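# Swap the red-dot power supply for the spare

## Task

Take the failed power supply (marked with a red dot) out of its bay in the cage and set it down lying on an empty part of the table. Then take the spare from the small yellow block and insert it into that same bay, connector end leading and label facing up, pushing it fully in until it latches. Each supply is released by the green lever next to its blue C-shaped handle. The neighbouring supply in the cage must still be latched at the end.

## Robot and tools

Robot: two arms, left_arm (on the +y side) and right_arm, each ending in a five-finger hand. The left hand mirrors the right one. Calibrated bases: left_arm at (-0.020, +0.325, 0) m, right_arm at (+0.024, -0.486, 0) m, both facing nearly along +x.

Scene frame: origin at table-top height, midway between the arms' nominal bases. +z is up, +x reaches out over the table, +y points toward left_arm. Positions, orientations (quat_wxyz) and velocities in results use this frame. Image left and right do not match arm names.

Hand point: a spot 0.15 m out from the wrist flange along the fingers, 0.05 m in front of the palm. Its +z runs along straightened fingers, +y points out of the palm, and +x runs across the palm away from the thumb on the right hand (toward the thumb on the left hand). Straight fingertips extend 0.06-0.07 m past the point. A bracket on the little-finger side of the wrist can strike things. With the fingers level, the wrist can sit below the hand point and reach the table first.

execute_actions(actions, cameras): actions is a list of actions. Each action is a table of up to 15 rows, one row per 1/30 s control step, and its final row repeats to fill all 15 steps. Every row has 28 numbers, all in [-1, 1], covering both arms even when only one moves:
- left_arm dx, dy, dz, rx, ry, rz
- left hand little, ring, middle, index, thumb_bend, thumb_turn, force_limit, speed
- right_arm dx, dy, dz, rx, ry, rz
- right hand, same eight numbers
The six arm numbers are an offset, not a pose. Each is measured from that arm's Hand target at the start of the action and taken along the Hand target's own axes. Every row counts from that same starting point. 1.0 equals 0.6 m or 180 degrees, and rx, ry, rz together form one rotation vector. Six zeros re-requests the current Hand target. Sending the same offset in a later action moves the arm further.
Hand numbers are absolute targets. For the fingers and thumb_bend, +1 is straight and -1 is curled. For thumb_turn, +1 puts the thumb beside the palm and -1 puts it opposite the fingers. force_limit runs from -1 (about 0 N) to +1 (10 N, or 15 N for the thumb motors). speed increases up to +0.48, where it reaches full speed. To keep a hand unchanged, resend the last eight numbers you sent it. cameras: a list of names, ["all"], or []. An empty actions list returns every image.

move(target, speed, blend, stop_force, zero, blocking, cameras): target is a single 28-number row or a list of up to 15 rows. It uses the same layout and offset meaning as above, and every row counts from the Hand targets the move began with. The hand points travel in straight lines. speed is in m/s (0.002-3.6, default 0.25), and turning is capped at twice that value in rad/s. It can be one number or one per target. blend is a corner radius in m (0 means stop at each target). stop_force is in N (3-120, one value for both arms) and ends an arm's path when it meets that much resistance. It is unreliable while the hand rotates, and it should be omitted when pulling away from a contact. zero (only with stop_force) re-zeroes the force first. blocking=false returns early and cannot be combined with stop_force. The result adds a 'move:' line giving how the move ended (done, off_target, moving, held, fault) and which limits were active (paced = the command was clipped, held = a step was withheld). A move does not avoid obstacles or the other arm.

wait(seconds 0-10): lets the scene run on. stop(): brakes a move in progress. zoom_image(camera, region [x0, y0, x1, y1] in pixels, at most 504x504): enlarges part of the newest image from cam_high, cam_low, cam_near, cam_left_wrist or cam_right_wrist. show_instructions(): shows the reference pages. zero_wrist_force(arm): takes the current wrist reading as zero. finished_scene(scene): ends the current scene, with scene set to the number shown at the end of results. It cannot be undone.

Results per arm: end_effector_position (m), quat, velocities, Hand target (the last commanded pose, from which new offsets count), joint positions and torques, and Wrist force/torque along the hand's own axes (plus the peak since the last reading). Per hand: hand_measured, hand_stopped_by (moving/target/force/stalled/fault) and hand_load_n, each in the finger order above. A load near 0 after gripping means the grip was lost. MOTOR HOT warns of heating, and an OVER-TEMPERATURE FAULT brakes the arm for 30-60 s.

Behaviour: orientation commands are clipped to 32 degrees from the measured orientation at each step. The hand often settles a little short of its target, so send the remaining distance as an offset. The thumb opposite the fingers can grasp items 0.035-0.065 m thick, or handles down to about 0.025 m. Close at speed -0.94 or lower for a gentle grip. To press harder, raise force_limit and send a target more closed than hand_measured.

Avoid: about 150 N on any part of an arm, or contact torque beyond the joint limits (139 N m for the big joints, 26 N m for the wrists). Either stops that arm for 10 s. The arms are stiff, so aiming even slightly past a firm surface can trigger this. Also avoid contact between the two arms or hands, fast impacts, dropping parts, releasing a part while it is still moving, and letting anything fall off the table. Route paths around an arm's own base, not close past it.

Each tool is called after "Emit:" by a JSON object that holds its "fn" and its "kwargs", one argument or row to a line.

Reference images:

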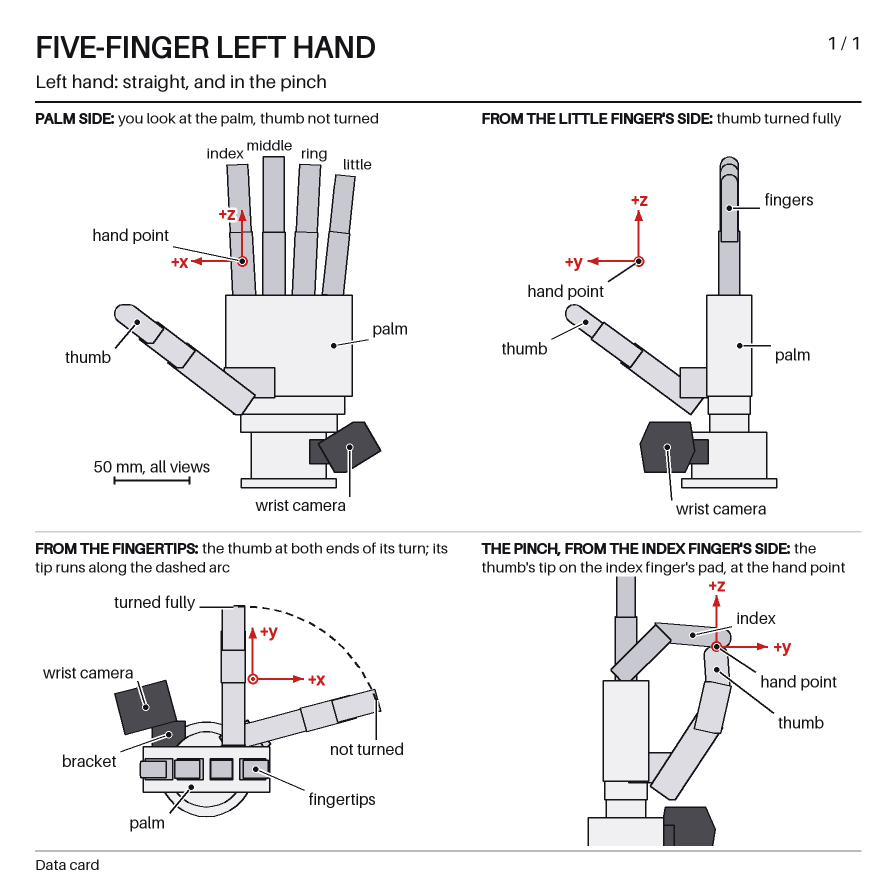

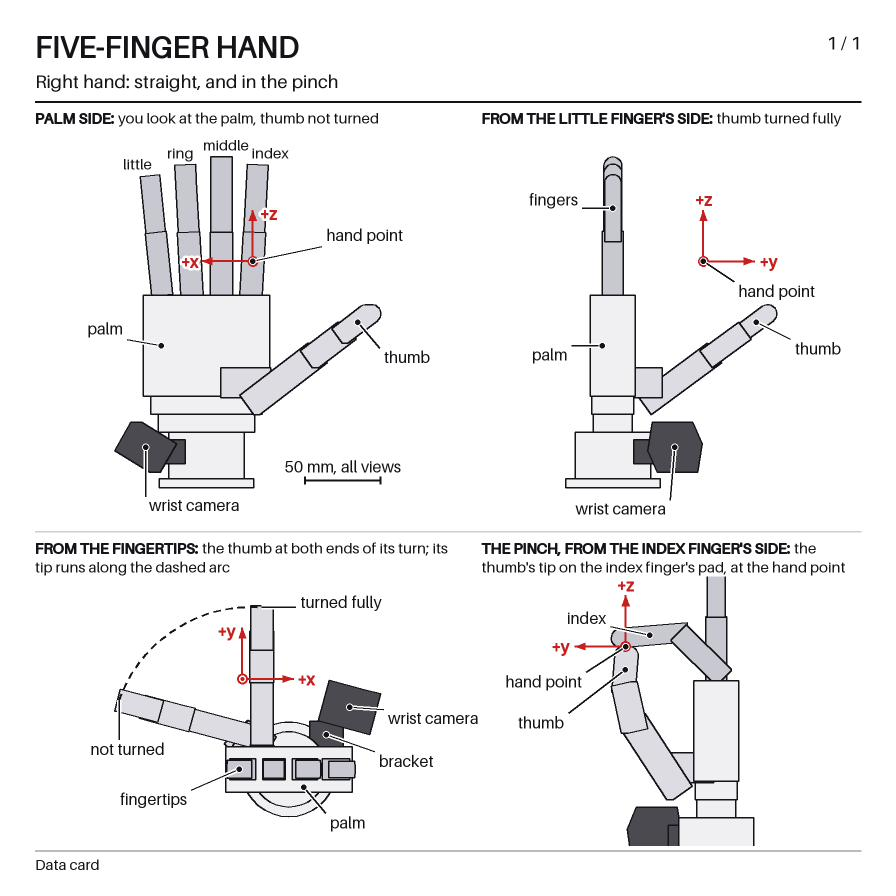

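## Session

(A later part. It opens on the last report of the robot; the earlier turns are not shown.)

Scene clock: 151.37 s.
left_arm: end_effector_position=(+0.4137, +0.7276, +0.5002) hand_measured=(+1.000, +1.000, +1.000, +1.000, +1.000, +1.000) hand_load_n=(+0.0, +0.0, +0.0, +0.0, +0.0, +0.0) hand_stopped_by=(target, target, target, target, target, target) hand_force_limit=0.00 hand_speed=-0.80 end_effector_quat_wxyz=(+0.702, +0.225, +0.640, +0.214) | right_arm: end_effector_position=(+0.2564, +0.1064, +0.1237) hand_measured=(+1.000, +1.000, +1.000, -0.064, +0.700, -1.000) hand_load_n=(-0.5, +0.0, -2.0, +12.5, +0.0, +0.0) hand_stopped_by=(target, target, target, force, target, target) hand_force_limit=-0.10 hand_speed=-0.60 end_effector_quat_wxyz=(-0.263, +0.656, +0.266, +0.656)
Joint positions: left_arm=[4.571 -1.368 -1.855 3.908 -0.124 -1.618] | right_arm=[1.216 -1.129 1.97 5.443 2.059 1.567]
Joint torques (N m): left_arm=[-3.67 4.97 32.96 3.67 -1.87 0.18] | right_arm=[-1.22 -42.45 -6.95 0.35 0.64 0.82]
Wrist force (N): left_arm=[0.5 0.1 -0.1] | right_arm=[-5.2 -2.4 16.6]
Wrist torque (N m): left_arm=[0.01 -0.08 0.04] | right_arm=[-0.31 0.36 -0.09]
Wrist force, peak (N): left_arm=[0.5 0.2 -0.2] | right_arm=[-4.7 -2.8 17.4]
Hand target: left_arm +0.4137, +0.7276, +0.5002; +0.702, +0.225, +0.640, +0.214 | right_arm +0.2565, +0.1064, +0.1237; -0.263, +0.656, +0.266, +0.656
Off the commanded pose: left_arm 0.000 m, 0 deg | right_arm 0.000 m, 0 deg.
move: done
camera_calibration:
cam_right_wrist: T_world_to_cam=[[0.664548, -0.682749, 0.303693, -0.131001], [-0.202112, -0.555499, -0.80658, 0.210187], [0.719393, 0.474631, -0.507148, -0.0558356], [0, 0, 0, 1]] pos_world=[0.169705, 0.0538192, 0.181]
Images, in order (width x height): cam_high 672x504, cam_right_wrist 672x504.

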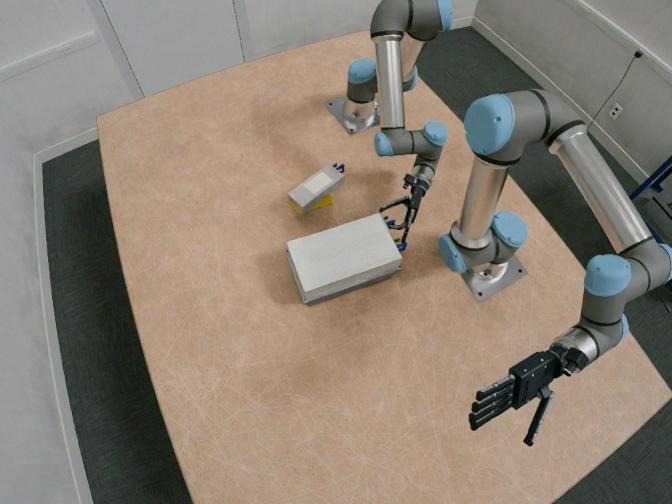

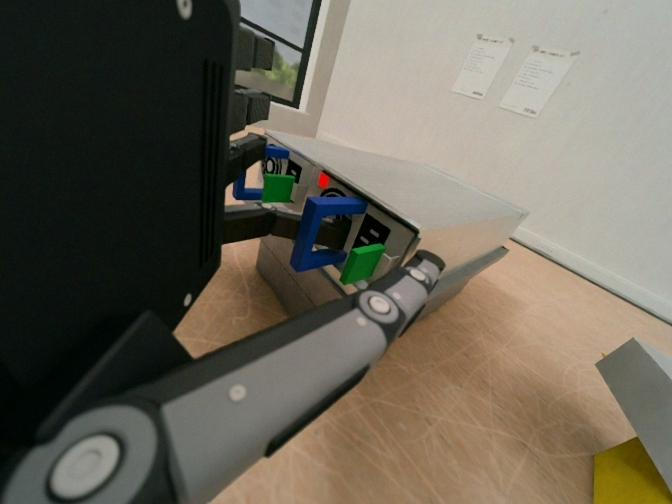

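Emit:
{"fn": "move", "kwargs": {
  "target": [
    [0,0,0,0,0,0,1,1,1,1,1,1,0,-0.8,0,0.0059,0.003,0,0,0,1,1,1,-0.32,0.7,-1,-0.1,-0.6],
    [0,0,0,0,0,0,1,1,1,1,1,1,0,-0.8,0,0.0059,0.003,0,0,0,1,1,1,-0.5,0.7,-1,-0.1,-0.7]
  ],
  "speed": 0.03,
  "cameras": []
}}

Emit:
{"fn": "move", "kwargs": {
  "target": [
    [0,0,0,0,0,0,1,1,1,1,1,1,0,-0.8,0,0.0059,0.003,0,0,0,1,1,1,-0.5,0.7,-1,-0.1,-0.7],
    [0,0,0,0,0,0,1,1,1,1,1,1,0,-0.8,0,0.0059,0.003,0,0,0,1,1,1,-0.6,0.7,-1,-0.1,-0.7]
  ],
  "speed": 0.03,
  "cameras": ["cam_right_wrist","cam_high"]
}}

Emit:
{"fn": "zoom_image", "kwargs": {
  "camera": "cam_right_wrist",
  "region": [230, 120, 470, 330]
}}

Emit:
{"fn": "zoom_image", "kwargs": {
  "camera": "cam_high",
  "region": [360, 180, 440, 260]
}}

Scene clock: 154.33 s.
left_arm: end_effector_position=(+0.4137, +0.7276, +0.5002) hand_measured=(+1.000, +1.000, +1.000, +1.000, +1.000, +1.000) hand_load_n=(+0.0, +0.0, +0.0, +0.0, +0.0, +0.0) hand_stopped_by=(target, target, target, target, target, target) hand_force_limit=0.00 hand_speed=-0.80 end_effector_quat_wxyz=(+0.702, +0.225, +0.640, +0.214) | right_arm: end_effector_position=(+0.2602, +0.1051, +0.1237) hand_measured=(+1.000, +1.000, +1.000, -0.088, +0.700, -1.000) hand_load_n=(+0.0, +0.0, +0.0, +8.5, +0.0, +0.0) hand_stopped_by=(target, target, target, force, target, target) hand_force_limit=-0.10 hand_speed=-0.70 end_effector_quat_wxyz=(-0.263, +0.656, +0.266, +0.656)
Joint positions: left_arm=[4.571 -1.368 -1.855 3.908 -0.124 -1.618] | right_arm=[1.207 -1.131 1.974 5.442 2.05 1.567]
Joint torques (N m): left_arm=[-4.15 4.16 31.76 3.71 -1.82 0.05] | right_arm=[13.25 -31.6 -20.71 0.56 2.89 0.17]
Wrist force (N): left_arm=[0.3 0.1 -0.2] | right_arm=[-3.9 -2.1 13.6]
Wrist torque (N m): left_arm=[0.04 -0.04 0.02] | right_arm=[-0.26 0.39 -0.07]
Wrist force, peak (N): left_arm=[0.4 0.4 -0.1] | right_arm=[-6.9 -2.2 16.6]
Hand target: left_arm +0.4137, +0.7276, +0.5002; +0.702, +0.225, +0.640, +0.214 | right_arm +0.2602, +0.1051, +0.1237; -0.263, +0.656, +0.266, +0.656
Off the commanded pose: left_arm 0.000 m, 0 deg | right_arm 0.000 m, 0 deg.
move: done
No camera images: "cameras" was empty.

Scene clock: 155.53 s.
left_arm: end_effector_position=(+0.4137, +0.7276, +0.5002) hand_measured=(+1.000, +1.000, +1.000, +1.000, +1.000, +1.000) hand_load_n=(+0.0, +0.0, +0.0, +0.0, +0.0, +0.0) hand_stopped_by=(target, target, target, target, target, target) hand_force_limit=0.00 hand_speed=-0.80 end_effector_quat_wxyz=(+0.702, +0.225, +0.640, +0.214) | right_arm: end_effector_position=(+0.2640, +0.1037, +0.1237) hand_measured=(+1.000, +1.000, +1.000, -0.138, +0.700, -1.000) hand_load_n=(+0.0, +0.0, +0.0, +10.0, +0.0, +0.5) hand_stopped_by=(target, target, target, force, target, target) hand_force_limit=-0.10 hand_speed=-0.70 end_effector_quat_wxyz=(-0.263, +0.656, +0.266, +0.656)
Joint positions: left_arm=[4.571 -1.368 -1.855 3.908 -0.124 -1.618] | right_arm=[1.197 -1.133 1.978 5.44 2.041 1.567]
Joint torques (N m): left_arm=[-4.21 4.28 32.69 3.64 -1.77 0] | right_arm=[4.53 -32.74 -18.5 1.68 0.6 -1.78]
Wrist force (N): left_arm=[0.3 0.0 0.0] | right_arm=[-5.1 -2.1 19.3]
Wrist torque (N m): left_arm=[0.01 -0.03 0.02] | right_arm=[-0.39 0.42 -0.09]
Wrist force, peak (N): left_arm=[0.4 0.3 -0.2] | right_arm=[-3.5 -3.2 20.7]
Hand target: left_arm +0.4137, +0.7276, +0.5002; +0.702, +0.225, +0.640, +0.214 | right_arm +0.2640, +0.1038, +0.1237; -0.263, +0.656, +0.266, +0.656
Off the commanded pose: left_arm 0.000 m, 0 deg | right_arm 0.000 m, 0 deg.
move: done
camera_calibration:
cam_right_wrist: T_world_to_cam=[[0.664375, -0.682921, 0.303686, -0.137719], [-0.202268, -0.555449, -0.806576, 0.210283], [0.71951, 0.474442, -0.507159, -0.0600067], [0, 0, 0, 1]] pos_world=[0.177206, 0.05122, 0.181]
Images, in order (width x height): cam_high 672x504, cam_right_wrist 672x504.

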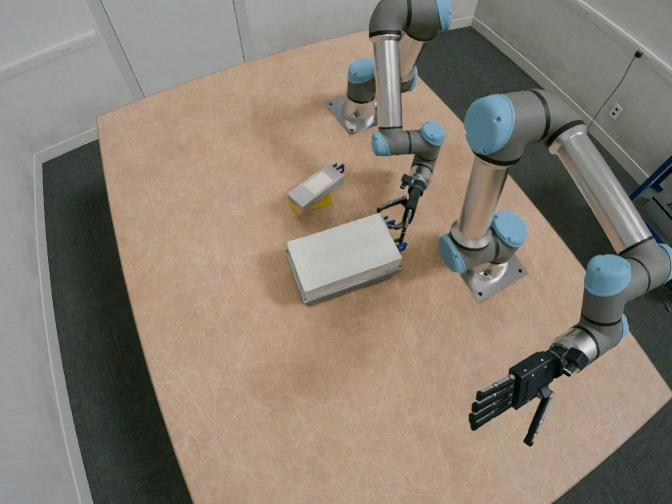

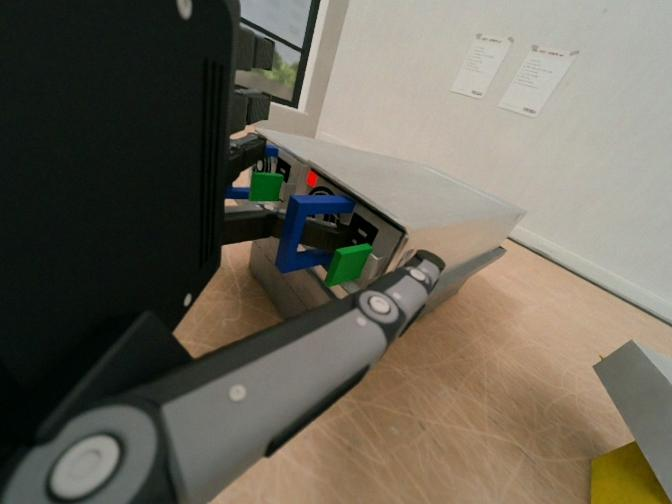

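Scaled by 2.100 from the camera's 672x504 image, which has a finer 960x720 frame.

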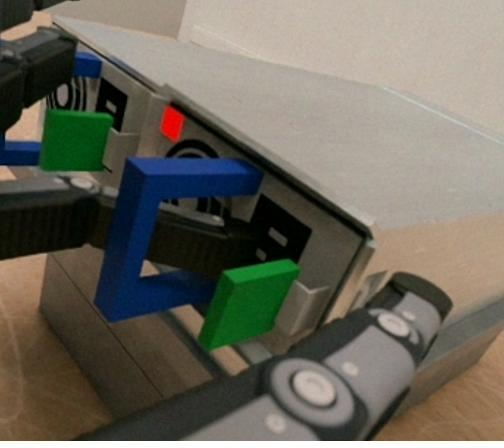

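Scaled by 6.300 from the camera's 672x504 image, which has a finer 960x720 frame.

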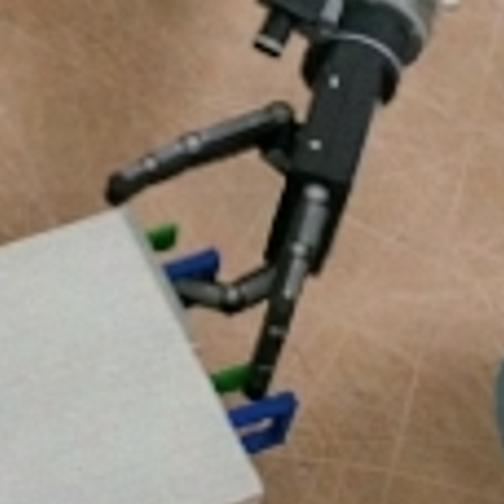

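Emit:
{"fn": "move", "kwargs": {
  "target": [
    [0,0,0,0,0,0,1,1,1,1,1,1,0,-0.8,-0.003,0.0055,0.0035,0,0,0,1,1,1,-0.6,0.7,-1,-0.1,-0.7],
    [0,0,0,0,0,0,1,1,1,1,1,1,0,-0.8,-0.003,0.0055,0.0035,0,0,0,1,1,1,-0.7,0.7,-1,-0.1,-0.7]
  ],
  "speed": 0.03,
  "cameras": []
}}

Emit:
{"fn": "move", "kwargs": {
  "target": [0,0,0,0,0,0,1,1,1,1,1,1,0,-0.8,0,0,0,0,0,0,1,1,1,-0.7,0.1,-1,0.4,-0.5],
  "speed": 0.03,
  "cameras": ["cam_right_wrist","cam_high"]
}}

Emit:
{"fn": "zoom_image", "kwargs": {
  "camera": "cam_right_wrist",
  "region": [230, 120, 470, 330]
}}

Emit:
{"fn": "zoom_image", "kwargs": {
  "camera": "cam_high",
  "region": [360, 180, 440, 260]
}}

Scene clock: 157.67 s.
left_arm: end_effector_position=(+0.4137, +0.7276, +0.5002) hand_measured=(+1.000, +1.000, +1.000, +1.000, +1.000, +1.000) hand_load_n=(+0.0, +0.0, +0.0, +0.0, +0.0, +0.0) hand_stopped_by=(target, target, target, target, target, target) hand_force_limit=0.00 hand_speed=-0.80 end_effector_quat_wxyz=(+0.702, +0.225, +0.640, +0.214) | right_arm: end_effector_position=(+0.2679, +0.1028, +0.1219) hand_measured=(+1.000, +1.000, +1.000, -0.188, +0.700, -1.000) hand_load_n=(+0.0, +0.0, +0.0, +10.0, +0.0, +0.5) hand_stopped_by=(target, target, target, force, target, target) hand_force_limit=-0.10 hand_speed=-0.70 end_effector_quat_wxyz=(-0.263, +0.656, +0.266, +0.656)
Joint positions: left_arm=[4.571 -1.368 -1.855 3.908 -0.124 -1.618] | right_arm=[1.189 -1.131 1.981 5.435 2.032 1.567]
Joint torques (N m): left_arm=[-4.04 4.44 32.26 3.69 -1.83 0.13] | right_arm=[-9.3 -31.12 -0.2 3.67 9.74 -1.89]
Wrist force (N): left_arm=[0.2 0.2 0.0] | right_arm=[0.9 -35.9 15.1]
Wrist torque (N m): left_arm=[0.03 -0.04 0.02] | right_arm=[-0.64 0.46 -0.13]
Wrist force, peak (N): left_arm=[0.3 0.5 0.1] | right_arm=[15.2 -51.7 -14.6]
Hand target: left_arm +0.4137, +0.7276, +0.5002; +0.702, +0.225, +0.640, +0.214 | right_arm +0.2678, +0.1029, +0.1219; -0.263, +0.656, +0.266, +0.656
Off the commanded pose: left_arm 0.000 m, 0 deg | right_arm 0.000 m, 0 deg.
move: done
No camera images: "cameras" was empty.

Scene clock: 158.20 s.
left_arm: end_effector_position=(+0.4137, +0.7276, +0.5002) hand_measured=(+1.000, +1.000, +1.000, +1.000, +1.000, +1.000) hand_load_n=(+0.0, +0.0, +0.0, +0.0, +0.0, +0.0) hand_stopped_by=(target, target, target, target, target, target) hand_force_limit=0.00 hand_speed=-0.80 end_effector_quat_wxyz=(+0.702, +0.225, +0.640, +0.214) | right_arm: end_effector_position=(+0.2678, +0.1028, +0.1219) hand_measured=(+1.000, +1.000, +1.000, -0.188, +0.522, -1.000) hand_load_n=(+0.0, +0.0, +0.0, +10.5, +13.0, +0.5) hand_stopped_by=(target, target, target, force, force, target) hand_force_limit=0.40 hand_speed=-0.50 end_effector_quat_wxyz=(-0.263, +0.656, +0.266, +0.656)
Joint positions: left_arm=[4.571 -1.368 -1.855 3.908 -0.124 -1.618] | right_arm=[1.189 -1.131 1.981 5.435 2.032 1.567]
Joint torques (N m): left_arm=[-4.01 5.12 31.91 3.79 -1.83 0.05] | right_arm=[-4.2 -38.54 -6.09 2.41 7.29 -1.7]
Wrist force (N): left_arm=[0.0 0.2 -0.1] | right_arm=[1.6 -31.5 7.8]
Wrist torque (N m): left_arm=[0.03 -0.01 0.01] | right_arm=[-0.75 0.53 -0.03]
Wrist force, peak (N): left_arm=[0.1 0.5 0.0] | right_arm=[0.8 -36.0 14.8]
Hand target: left_arm +0.4137, +0.7276, +0.5002; +0.702, +0.225, +0.640, +0.214 | right_arm +0.2678, +0.1029, +0.1219; -0.263, +0.656, +0.266, +0.656
Off the commanded pose: left_arm 0.000 m, 0 deg | right_arm 0.000 m, 0 deg.
move: done
camera_calibration:
cam_right_wrist: T_world_to_cam=[[0.664458, -0.682837, 0.303693, -0.140332], [-0.202295, -0.555544, -0.806504, 0.209097], [0.719425, 0.474452, -0.50727, -0.0631919], [0, 0, 0, 1]] pos_world=[0.181006, 0.0503198, 0.1792]
Images, in order (width x height): cam_high 672x504, cam_right_wrist 672x504.

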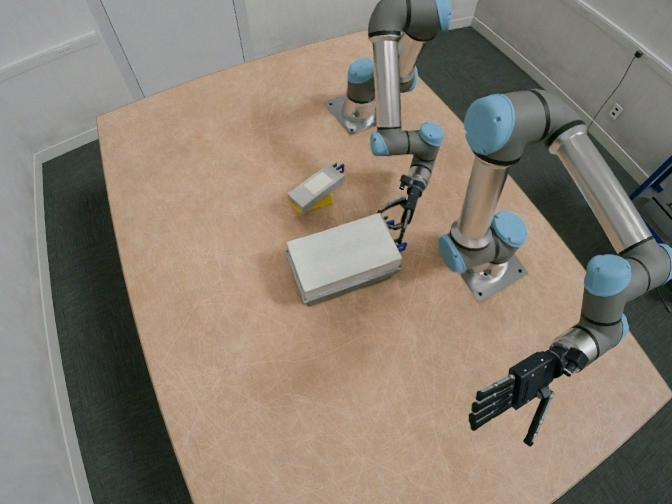

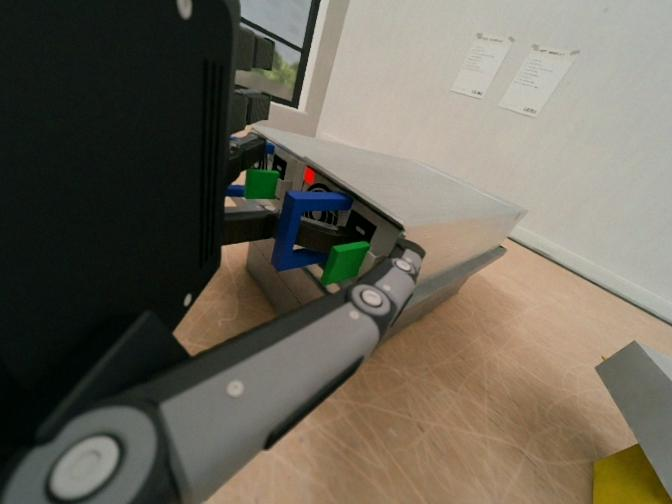

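Scaled by 2.100 from the camera's 672x504 image, which has a finer 960x720 frame.

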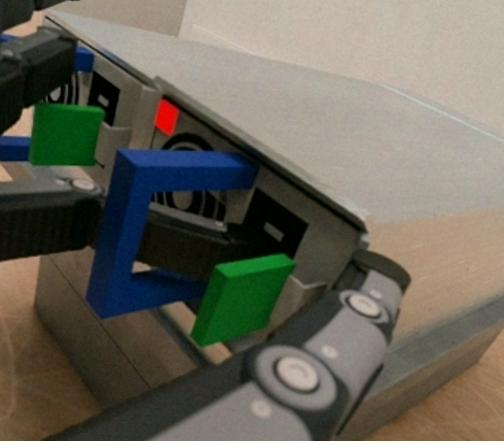

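Scaled by 6.300 from the camera's 672x504 image, which has a finer 960x720 frame.

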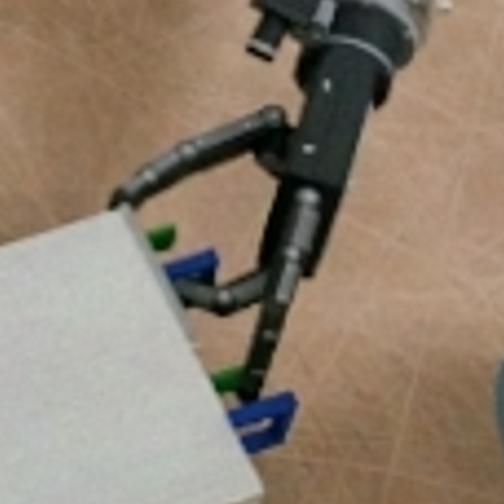

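Emit:
{"fn": "move", "kwargs": {
  "target": [
    [0,0,0,0,0,0,1,1,1,1,1,1,0,-0.8,0,-0.0095,-0.006,0,0,0,1,1,1,-0.19,0.522,-1,0.4,-0.5],
    [0,0,0,0,0,0,1,1,1,1,1,1,0,-0.8,0,-0.0095,-0.006,0,0,0,1,1,1,-0.19,0.1,-1,0.4,-0.5]
  ],
  "speed": 0.03,
  "cameras": ["cam_right_wrist","cam_high"]
}}

Emit:
{"fn": "zoom_image", "kwargs": {
  "camera": "cam_right_wrist",
  "region": [230, 120, 470, 330]
}}

Emit:
{"fn": "zoom_image", "kwargs": {
  "camera": "cam_high",
  "region": [360, 180, 440, 260]
}}

Scene clock: 160.47 s.
left_arm: end_effector_position=(+0.4137, +0.7276, +0.5002) hand_measured=(+1.000, +1.000, +1.000, +1.000, +1.000, +1.000) hand_load_n=(+0.0, +0.0, +0.0, +0.0, +0.0, +0.0) hand_stopped_by=(target, target, target, target, target, target) hand_force_limit=0.00 hand_speed=-0.80 end_effector_quat_wxyz=(+0.702, +0.225, +0.640, +0.214) | right_arm: end_effector_position=(+0.2612, +0.1045, +0.1219) hand_measured=(+1.000, +1.000, +1.000, -0.126, +0.154, -1.000) hand_load_n=(+0.0, +0.0, +0.0, +23.0, +11.0, +0.5) hand_stopped_by=(target, target, target, force, force, target) hand_force_limit=0.40 hand_speed=-0.50 end_effector_quat_wxyz=(-0.263, +0.656, +0.266, +0.656)
Joint positions: left_arm=[4.571 -1.368 -1.855 3.908 -0.124 -1.618] | right_arm=[1.204 -1.129 1.977 5.436 2.047 1.567]
Joint torques (N m): left_arm=[-3.88 4.18 32.15 3.71 -1.8 0.01] | right_arm=[2.02 -29.06 10.29 2.98 0.76 1.47]
Wrist force (N): left_arm=[0.2 0.4 -0.1] | right_arm=[1.7 4.4 33.7]
Wrist torque (N m): left_arm=[0.06 -0.03 0.01] | right_arm=[-0.66 0.57 0.08]
Wrist force, peak (N): left_arm=[0.3 0.3 -0.3] | right_arm=[-1.6 8.1 47.1]
Hand target: left_arm +0.4137, +0.7276, +0.5002; +0.702, +0.225, +0.640, +0.214 | right_arm +0.2612, +0.1045, +0.1219; -0.263, +0.656, +0.266, +0.656
Off the commanded pose: left_arm 0.000 m, 0 deg | right_arm 0.000 m, 0 deg.
move: done
camera_calibration:
cam_right_wrist: T_world_to_cam=[[0.664534, -0.682787, 0.303638, -0.134927], [-0.202158, -0.555452, -0.806601, 0.208659], [0.719393, 0.474631, -0.507148, -0.0592997], [0, 0, 0, 1]] pos_world=[0.174506, 0.0519192, 0.1792]
Images, in order (width x height): cam_high 672x504, cam_right_wrist 672x504.

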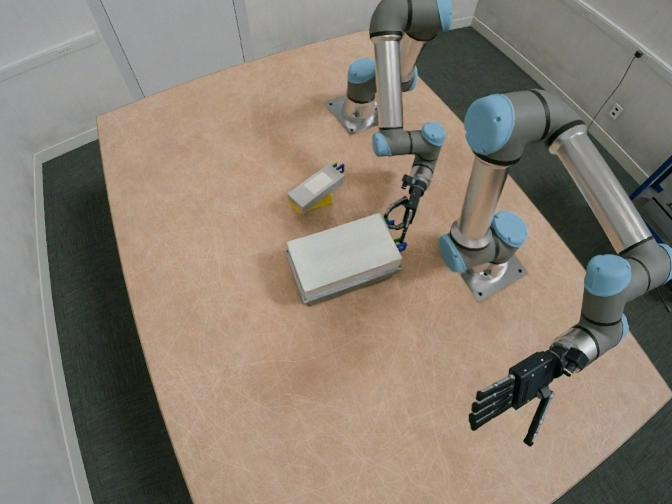

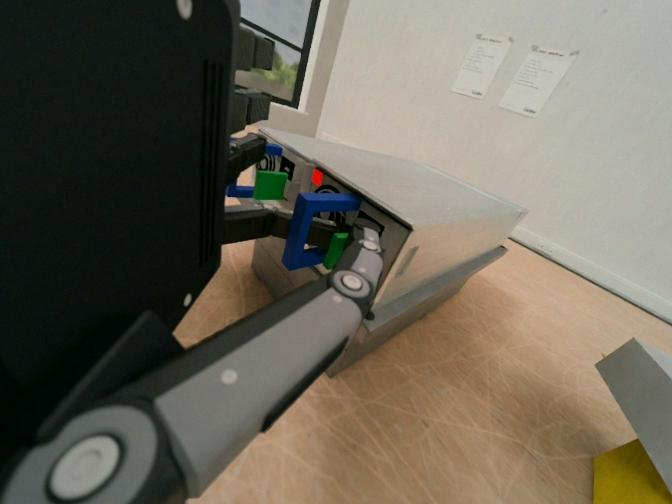

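Scaled by 2.100 from the camera's 672x504 image, which has a finer 960x720 frame.

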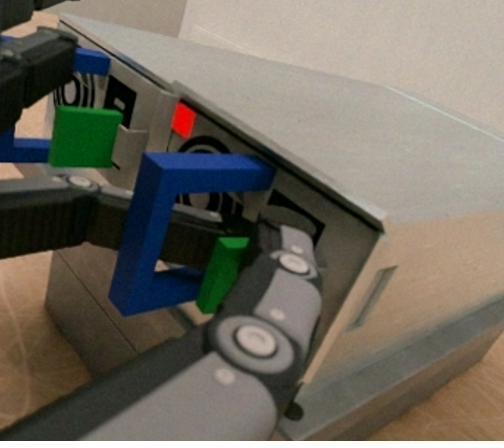

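Scaled by 6.300 from the camera's 672x504 image, which has a finer 960x720 frame.

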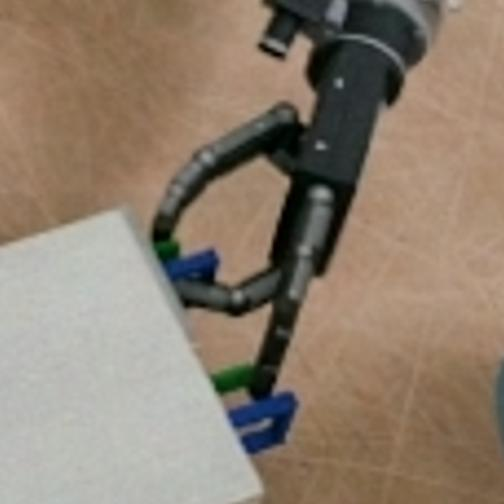

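Emit:
{"fn": "move", "kwargs": {
  "target": [0,0,0,0,0,0,1,1,1,1,1,1,0,-0.8,0,-0.0128,-0.0107,0,0,0,1,1,1,-0.19,0.1,-1,0.4,-0.5],
  "speed": 0.02,
  "stop_force": 40,
  "cameras": ["cam_right_wrist","cam_near","cam_high"]
}}

Emit:
{"fn": "zoom_image", "kwargs": {
  "camera": "cam_right_wrist",
  "region": [230, 120, 470, 330]
}}

Emit:
{"fn": "zoom_image", "kwargs": {
  "camera": "cam_high",
  "region": [360, 180, 440, 260]
}}

Scene clock: 166.73 s.
left_arm: end_effector_position=(+0.4137, +0.7276, +0.5002) hand_measured=(+1.000, +1.000, +1.000, +1.000, +1.000, +1.000) hand_load_n=(+0.0, +0.0, +0.0, +0.0, +0.0, +0.0) hand_stopped_by=(target, target, target, target, target, target) hand_force_limit=0.00 hand_speed=-0.80 end_effector_quat_wxyz=(+0.702, +0.225, +0.640, +0.214) | right_arm: end_effector_position=(+0.2513, +0.1056, +0.1219) hand_measured=(+1.000, +1.000, +1.000, -0.006, +0.154, -1.000) hand_load_n=(+0.0, +0.0, +0.0, +22.5, +2.0, +0.5) hand_stopped_by=(target, target, target, force, force, target) hand_force_limit=0.40 hand_speed=-0.50 end_effector_quat_wxyz=(-0.263, +0.656, +0.266, +0.656)
Joint positions: left_arm=[4.571 -1.368 -1.855 3.908 -0.124 -1.618] | right_arm=[1.226 -1.127 1.974 5.437 2.069 1.567]
Joint torques (N m): left_arm=[-3.71 4.91 32.22 3.75 -1.76 0.09] | right_arm=[-7.93 -31.91 -7.14 1.47 2.01 1.01]
Wrist force (N): left_arm=[0.1 0.3 -0.2] | right_arm=[-0.5 -6.7 23.0]
Wrist torque (N m): left_arm=[0.05 -0.02 0.01] | right_arm=[-0.28 0.45 -0.02]
Wrist force, peak (N): left_arm=[0.5 0.0 -0.3] | right_arm=[2.1 8.9 37.8]
Hand target: left_arm +0.4137, +0.7276, +0.5002; +0.702, +0.225, +0.640, +0.214 | right_arm +0.2513, +0.1056, +0.1219; -0.263, +0.656, +0.266, +0.656
Off the commanded pose: left_arm 0.000 m, 0 deg | right_arm 0.000 m, 0 deg.
move: done
camera_calibration:
cam_right_wrist: T_world_to_cam=[[0.664534, -0.682787, 0.303638, -0.127531], [-0.202158, -0.555452, -0.806601, 0.207249], [0.719393, 0.474631, -0.507148, -0.0526279], [0, 0, 0, 1]] pos_world=[0.164506, 0.0530192, 0.1792]
Images, in order (width x height): cam_high 672x504, cam_near 672x504, cam_right_wrist 672x504.

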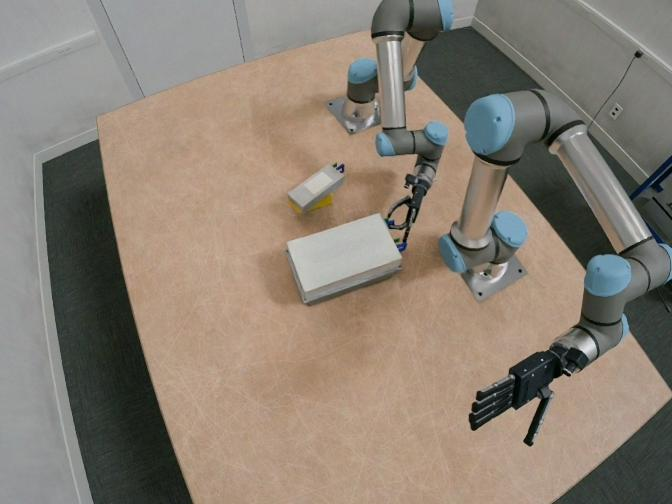

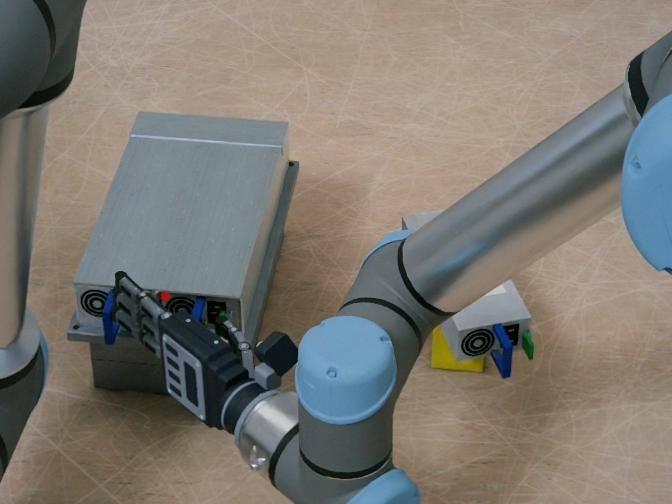

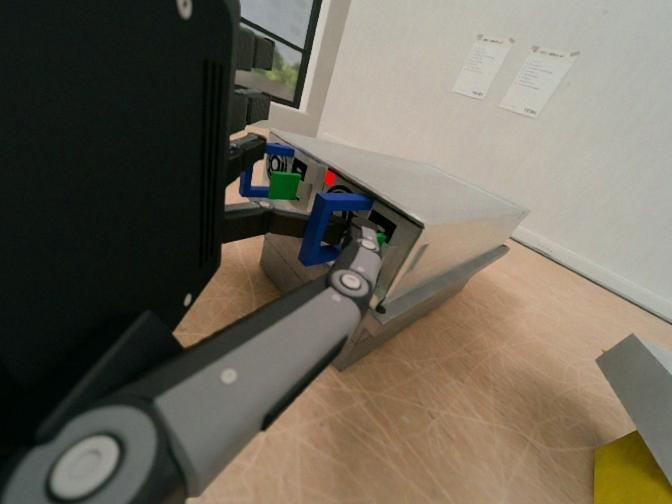

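Scaled by 2.100 from the camera's 672x504 image, which has a finer 960x720 frame.

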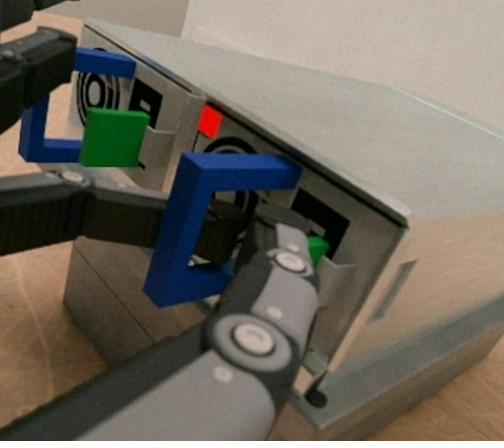

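Scaled by 6.300 from the camera's 672x504 image, which has a finer 960x720 frame.

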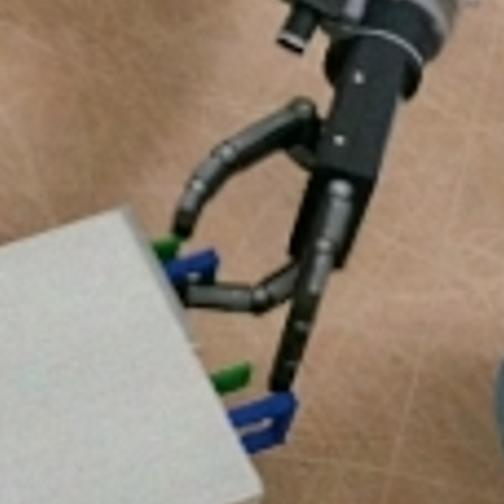

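Emit:
{"fn": "zoom_image", "kwargs": {
  "camera": "cam_right_wrist",
  "region": [340, 190, 460, 310]
}}

Scaled by 4.200 from the camera's 672x504 image, which has a finer 960x720 frame.

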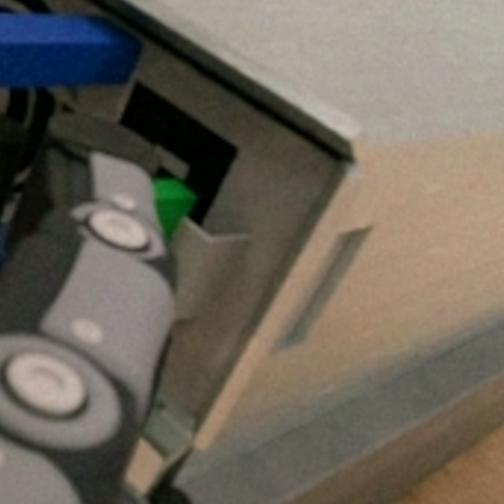

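Emit:
{"fn": "execute_actions", "kwargs": {
  "actions": []
}}

Emit:
{"fn": "zoom_image", "kwargs": {
  "camera": "cam_right_wrist",
  "region": [230, 120, 470, 330]
}}

Emit:
{"fn": "zoom_image", "kwargs": {
  "camera": "cam_high",
  "region": [340, 180, 460, 270]
}}

Scene clock: 181.43 s.
left_arm: end_effector_position=(+0.4137, +0.7276, +0.5002) hand_measured=(+1.000, +1.000, +1.000, +1.000, +1.000, +1.000) hand_load_n=(+0.0, +0.0, +0.0, +0.0, +0.0, +0.0) hand_stopped_by=(target, target, target, target, target, target) hand_force_limit=0.00 hand_speed=-0.80 end_effector_quat_wxyz=(+0.702, +0.225, +0.640, +0.214) | right_arm: end_effector_position=(+0.2513, +0.1056, +0.1219) hand_measured=(+1.000, +1.000, +1.000, -0.006, +0.154, -1.000) hand_load_n=(+0.0, +0.0, +0.0, +22.5, +2.0, +0.0) hand_stopped_by=(target, target, target, force, force, target) hand_force_limit=0.40 hand_speed=-0.50 end_effector_quat_wxyz=(-0.263, +0.656, +0.266, +0.656)
Joint positions: left_arm=[4.571 -1.368 -1.855 3.908 -0.124 -1.618] | right_arm=[1.226 -1.127 1.974 5.437 2.069 1.567]
Joint velocities: within noise
Joint torques (N m): left_arm=[-3.52 3.81 31.82 3.77 -1.7 0.04] | right_arm=[-9.26 -37.16 4.78 1.59 4.09 -0.82]
Wrist force (N): left_arm=[0.3 0.4 -0.1] | right_arm=[-1.1 -6.6 22.7]
Wrist torque (N m): left_arm=[0.05 -0.05 0.02] | right_arm=[-0.25 0.51 -0.03]
Wrist force, peak (N): left_arm=[0.6 0.1 -0.1] | right_arm=[-1.5 -7.0 22.9]
Hand target: left_arm +0.4137, +0.7276, +0.5002; +0.702, +0.225, +0.640, +0.214 | right_arm +0.2513, +0.1056, +0.1219; -0.263, +0.656, +0.266, +0.656
Off the commanded pose: left_arm 0.000 m, 0 deg | right_arm 0.000 m, 0 deg.
camera_calibration:
cam_left_wrist: T_world_to_cam=[[-0.0111231, -0.59134, -0.806346, 0.840373], [-0.447652, 0.724019, -0.524789, -0.0819189], [0.894138, 0.355125, -0.272768, -0.372192], [0, 0, 0, 1]] pos_world=[0.305468, 0.688432, 0.533119]
cam_right_wrist: T_world_to_cam=[[0.664485, -0.68282, 0.303672, -0.127527], [-0.202198, -0.555478, -0.806573, 0.207252], [0.719428, 0.474554, -0.507171, -0.0526255], [0, 0, 0, 1]] pos_world=[0.164506, 0.0530195, 0.1792]

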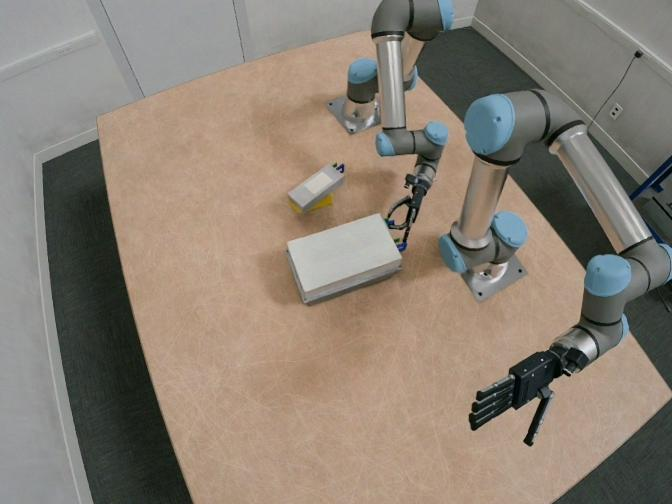

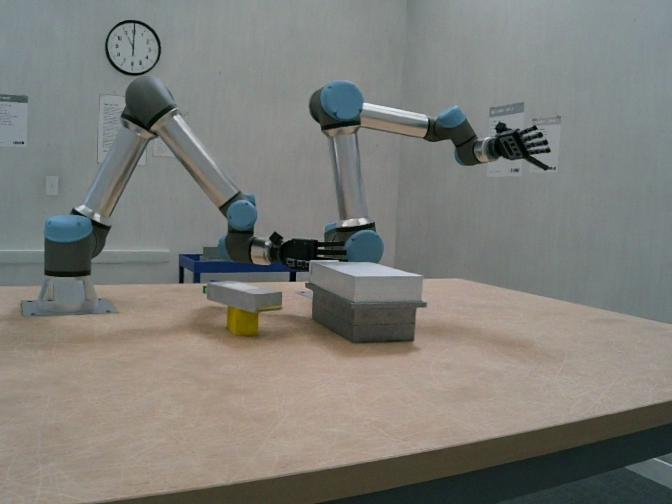

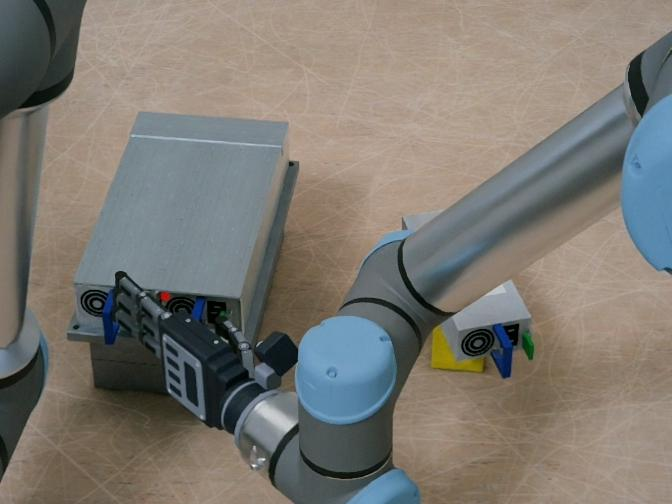

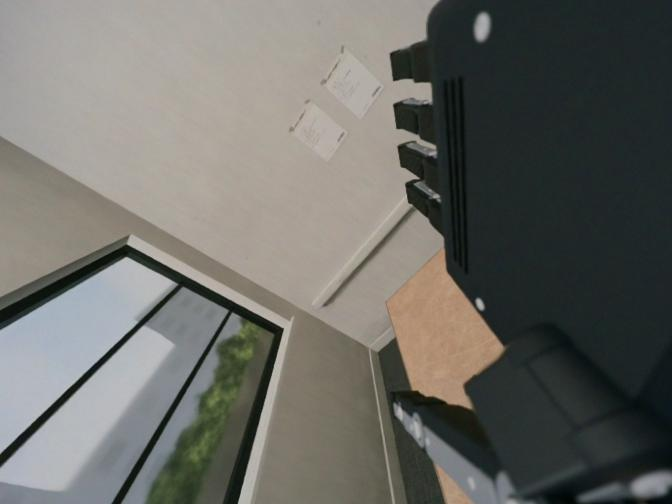

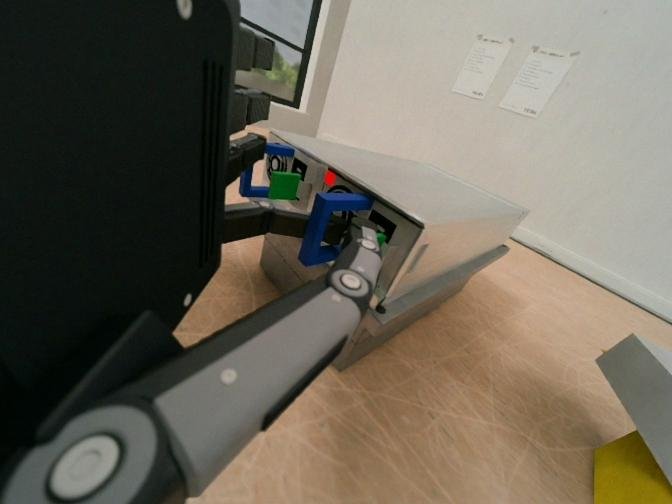

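Scaled by 2.100 from the camera's 672x504 image, which has a finer 960x720 frame.

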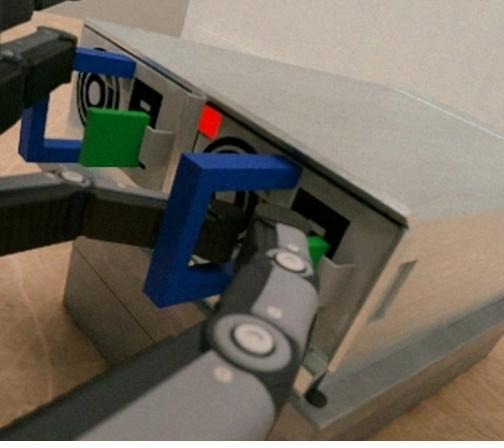

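Scaled by 4.200 from the camera's 672x504 image, which has a finer 960x720 frame.

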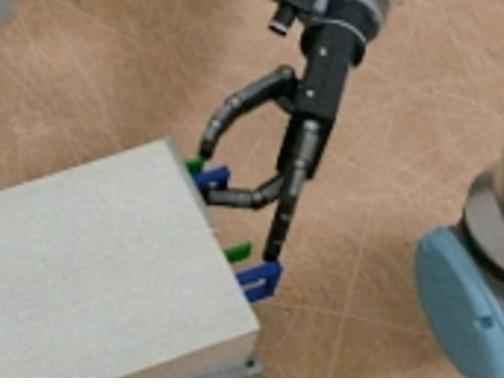

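Emit:
{"fn": "move", "kwargs": {
  "target": [
    [0,0,0,0,0,0,1,1,1,1,1,1,0,-0.8, -0.005,0.0032,0.0092,0,0,0,1,1,1,-0.006,0.3,-1,0.0,-0.6],
    [0,0,0,0,0,0,1,1,1,1,1,1,0,-0.8, -0.005,0.0032,0.0092,0,0,0,1,1,1,-0.25,0.3,-1,0.0,-0.6]
  ],
  "speed": 0.05,
  "cameras": ["cam_right_wrist","cam_high"]
}}

Emit:
{"fn": "zoom_image", "kwargs": {
  "camera": "cam_right_wrist",
  "region": [230, 120, 470, 330]
}}

Emit:
{"fn": "zoom_image", "kwargs": {
  "camera": "cam_high",
  "region": [360, 190, 440, 250]
}}

Scene clock: 183.73 s.
left_arm: end_effector_position=(+0.4137, +0.7276, +0.5002) hand_measured=(+1.000, +1.000, +1.000, +1.000, +1.000, +1.000) hand_load_n=(+0.0, -0.5, +0.0, +0.0, +0.0, +0.0) hand_stopped_by=(target, target, target, target, target, target) hand_force_limit=0.00 hand_speed=-0.80 end_effector_quat_wxyz=(+0.702, +0.225, +0.640, +0.214) | right_arm: end_effector_position=(+0.2566, +0.1080, +0.1189) hand_measured=(+1.000, +1.000, +0.998, -0.076, +0.300, -1.000) hand_load_n=(+0.0, +0.0, -11.5, +8.5, +2.0, -0.5) hand_stopped_by=(target, target, target, force, target, target) hand_force_limit=0.00 hand_speed=-0.60 end_effector_quat_wxyz=(-0.263, +0.656, +0.266, +0.656)
Joint positions: left_arm=[4.571 -1.368 -1.855 3.908 -0.124 -1.618] | right_arm=[1.216 -1.117 1.968 5.433 2.06 1.567]
Joint torques (N m): left_arm=[-3.42 4.69 32.06 3.72 -1.76 0.06] | right_arm=[2.57 -33.31 -7.99 1.21 2.42 0.99]
Wrist force (N): left_arm=[0.4 0.2 -0.1] | right_arm=[12.5 -4.5 -11.1]
Wrist torque (N m): left_arm=[0.03 -0.07 0.03] | right_arm=[0.39 0.93 0.17]
Wrist force, peak (N): left_arm=[0.4 0.0 -0.5] | right_arm=[19.4 -4.8 -30.1]
Hand target: left_arm +0.4137, +0.7276, +0.5002; +0.702, +0.225, +0.640, +0.214 | right_arm +0.2566, +0.1080, +0.1189; -0.263, +0.656, +0.266, +0.656
Off the commanded pose: left_arm 0.000 m, 0 deg | right_arm 0.000 m, 0 deg.
move: done
camera_calibration:
cam_right_wrist: T_world_to_cam=[[0.664409, -0.682883, 0.303697, -0.128553], [-0.202146, -0.555409, -0.806634, 0.207255], [0.719512, 0.474544, -0.507061, -0.0592044], [0, 0, 0, 1]] pos_world=[0.169906, 0.0554196, 0.1762]
Images, in order (width x height): cam_high 672x504, cam_right_wrist 672x504.

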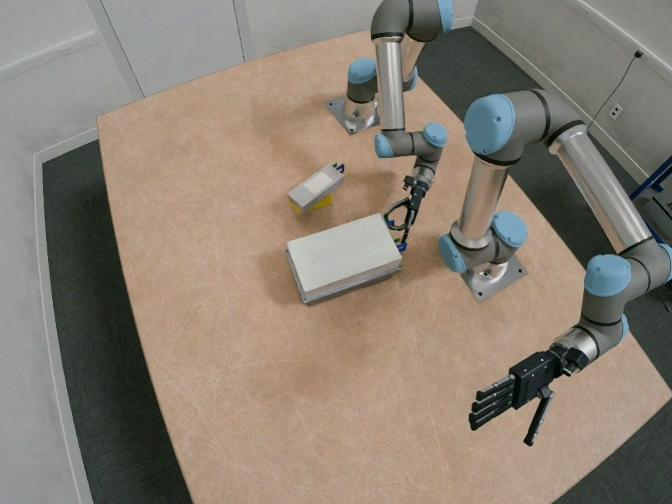

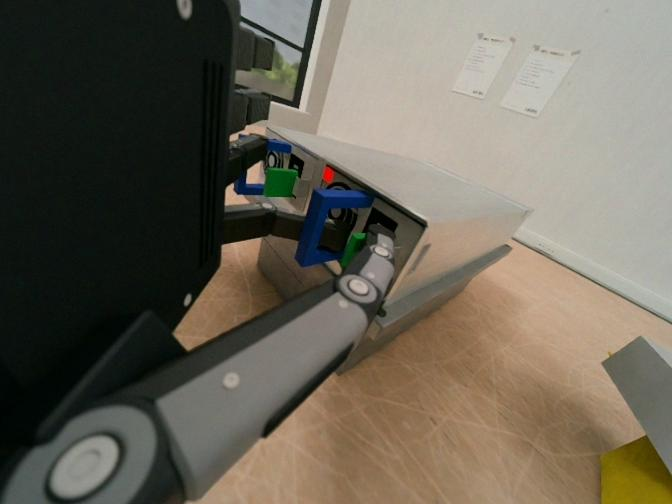

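Scaled by 2.100 from the camera's 672x504 image, which has a finer 960x720 frame.

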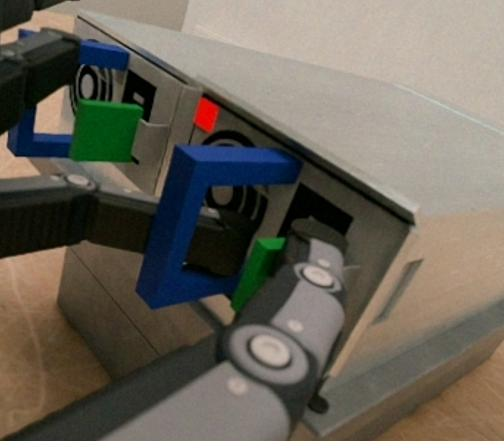

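Scaled by 6.300 from the camera's 672x504 image, which has a finer 960x720 frame.

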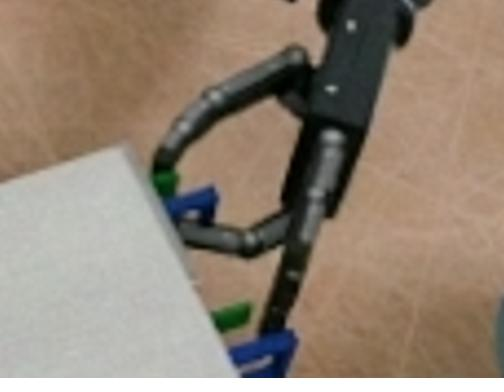

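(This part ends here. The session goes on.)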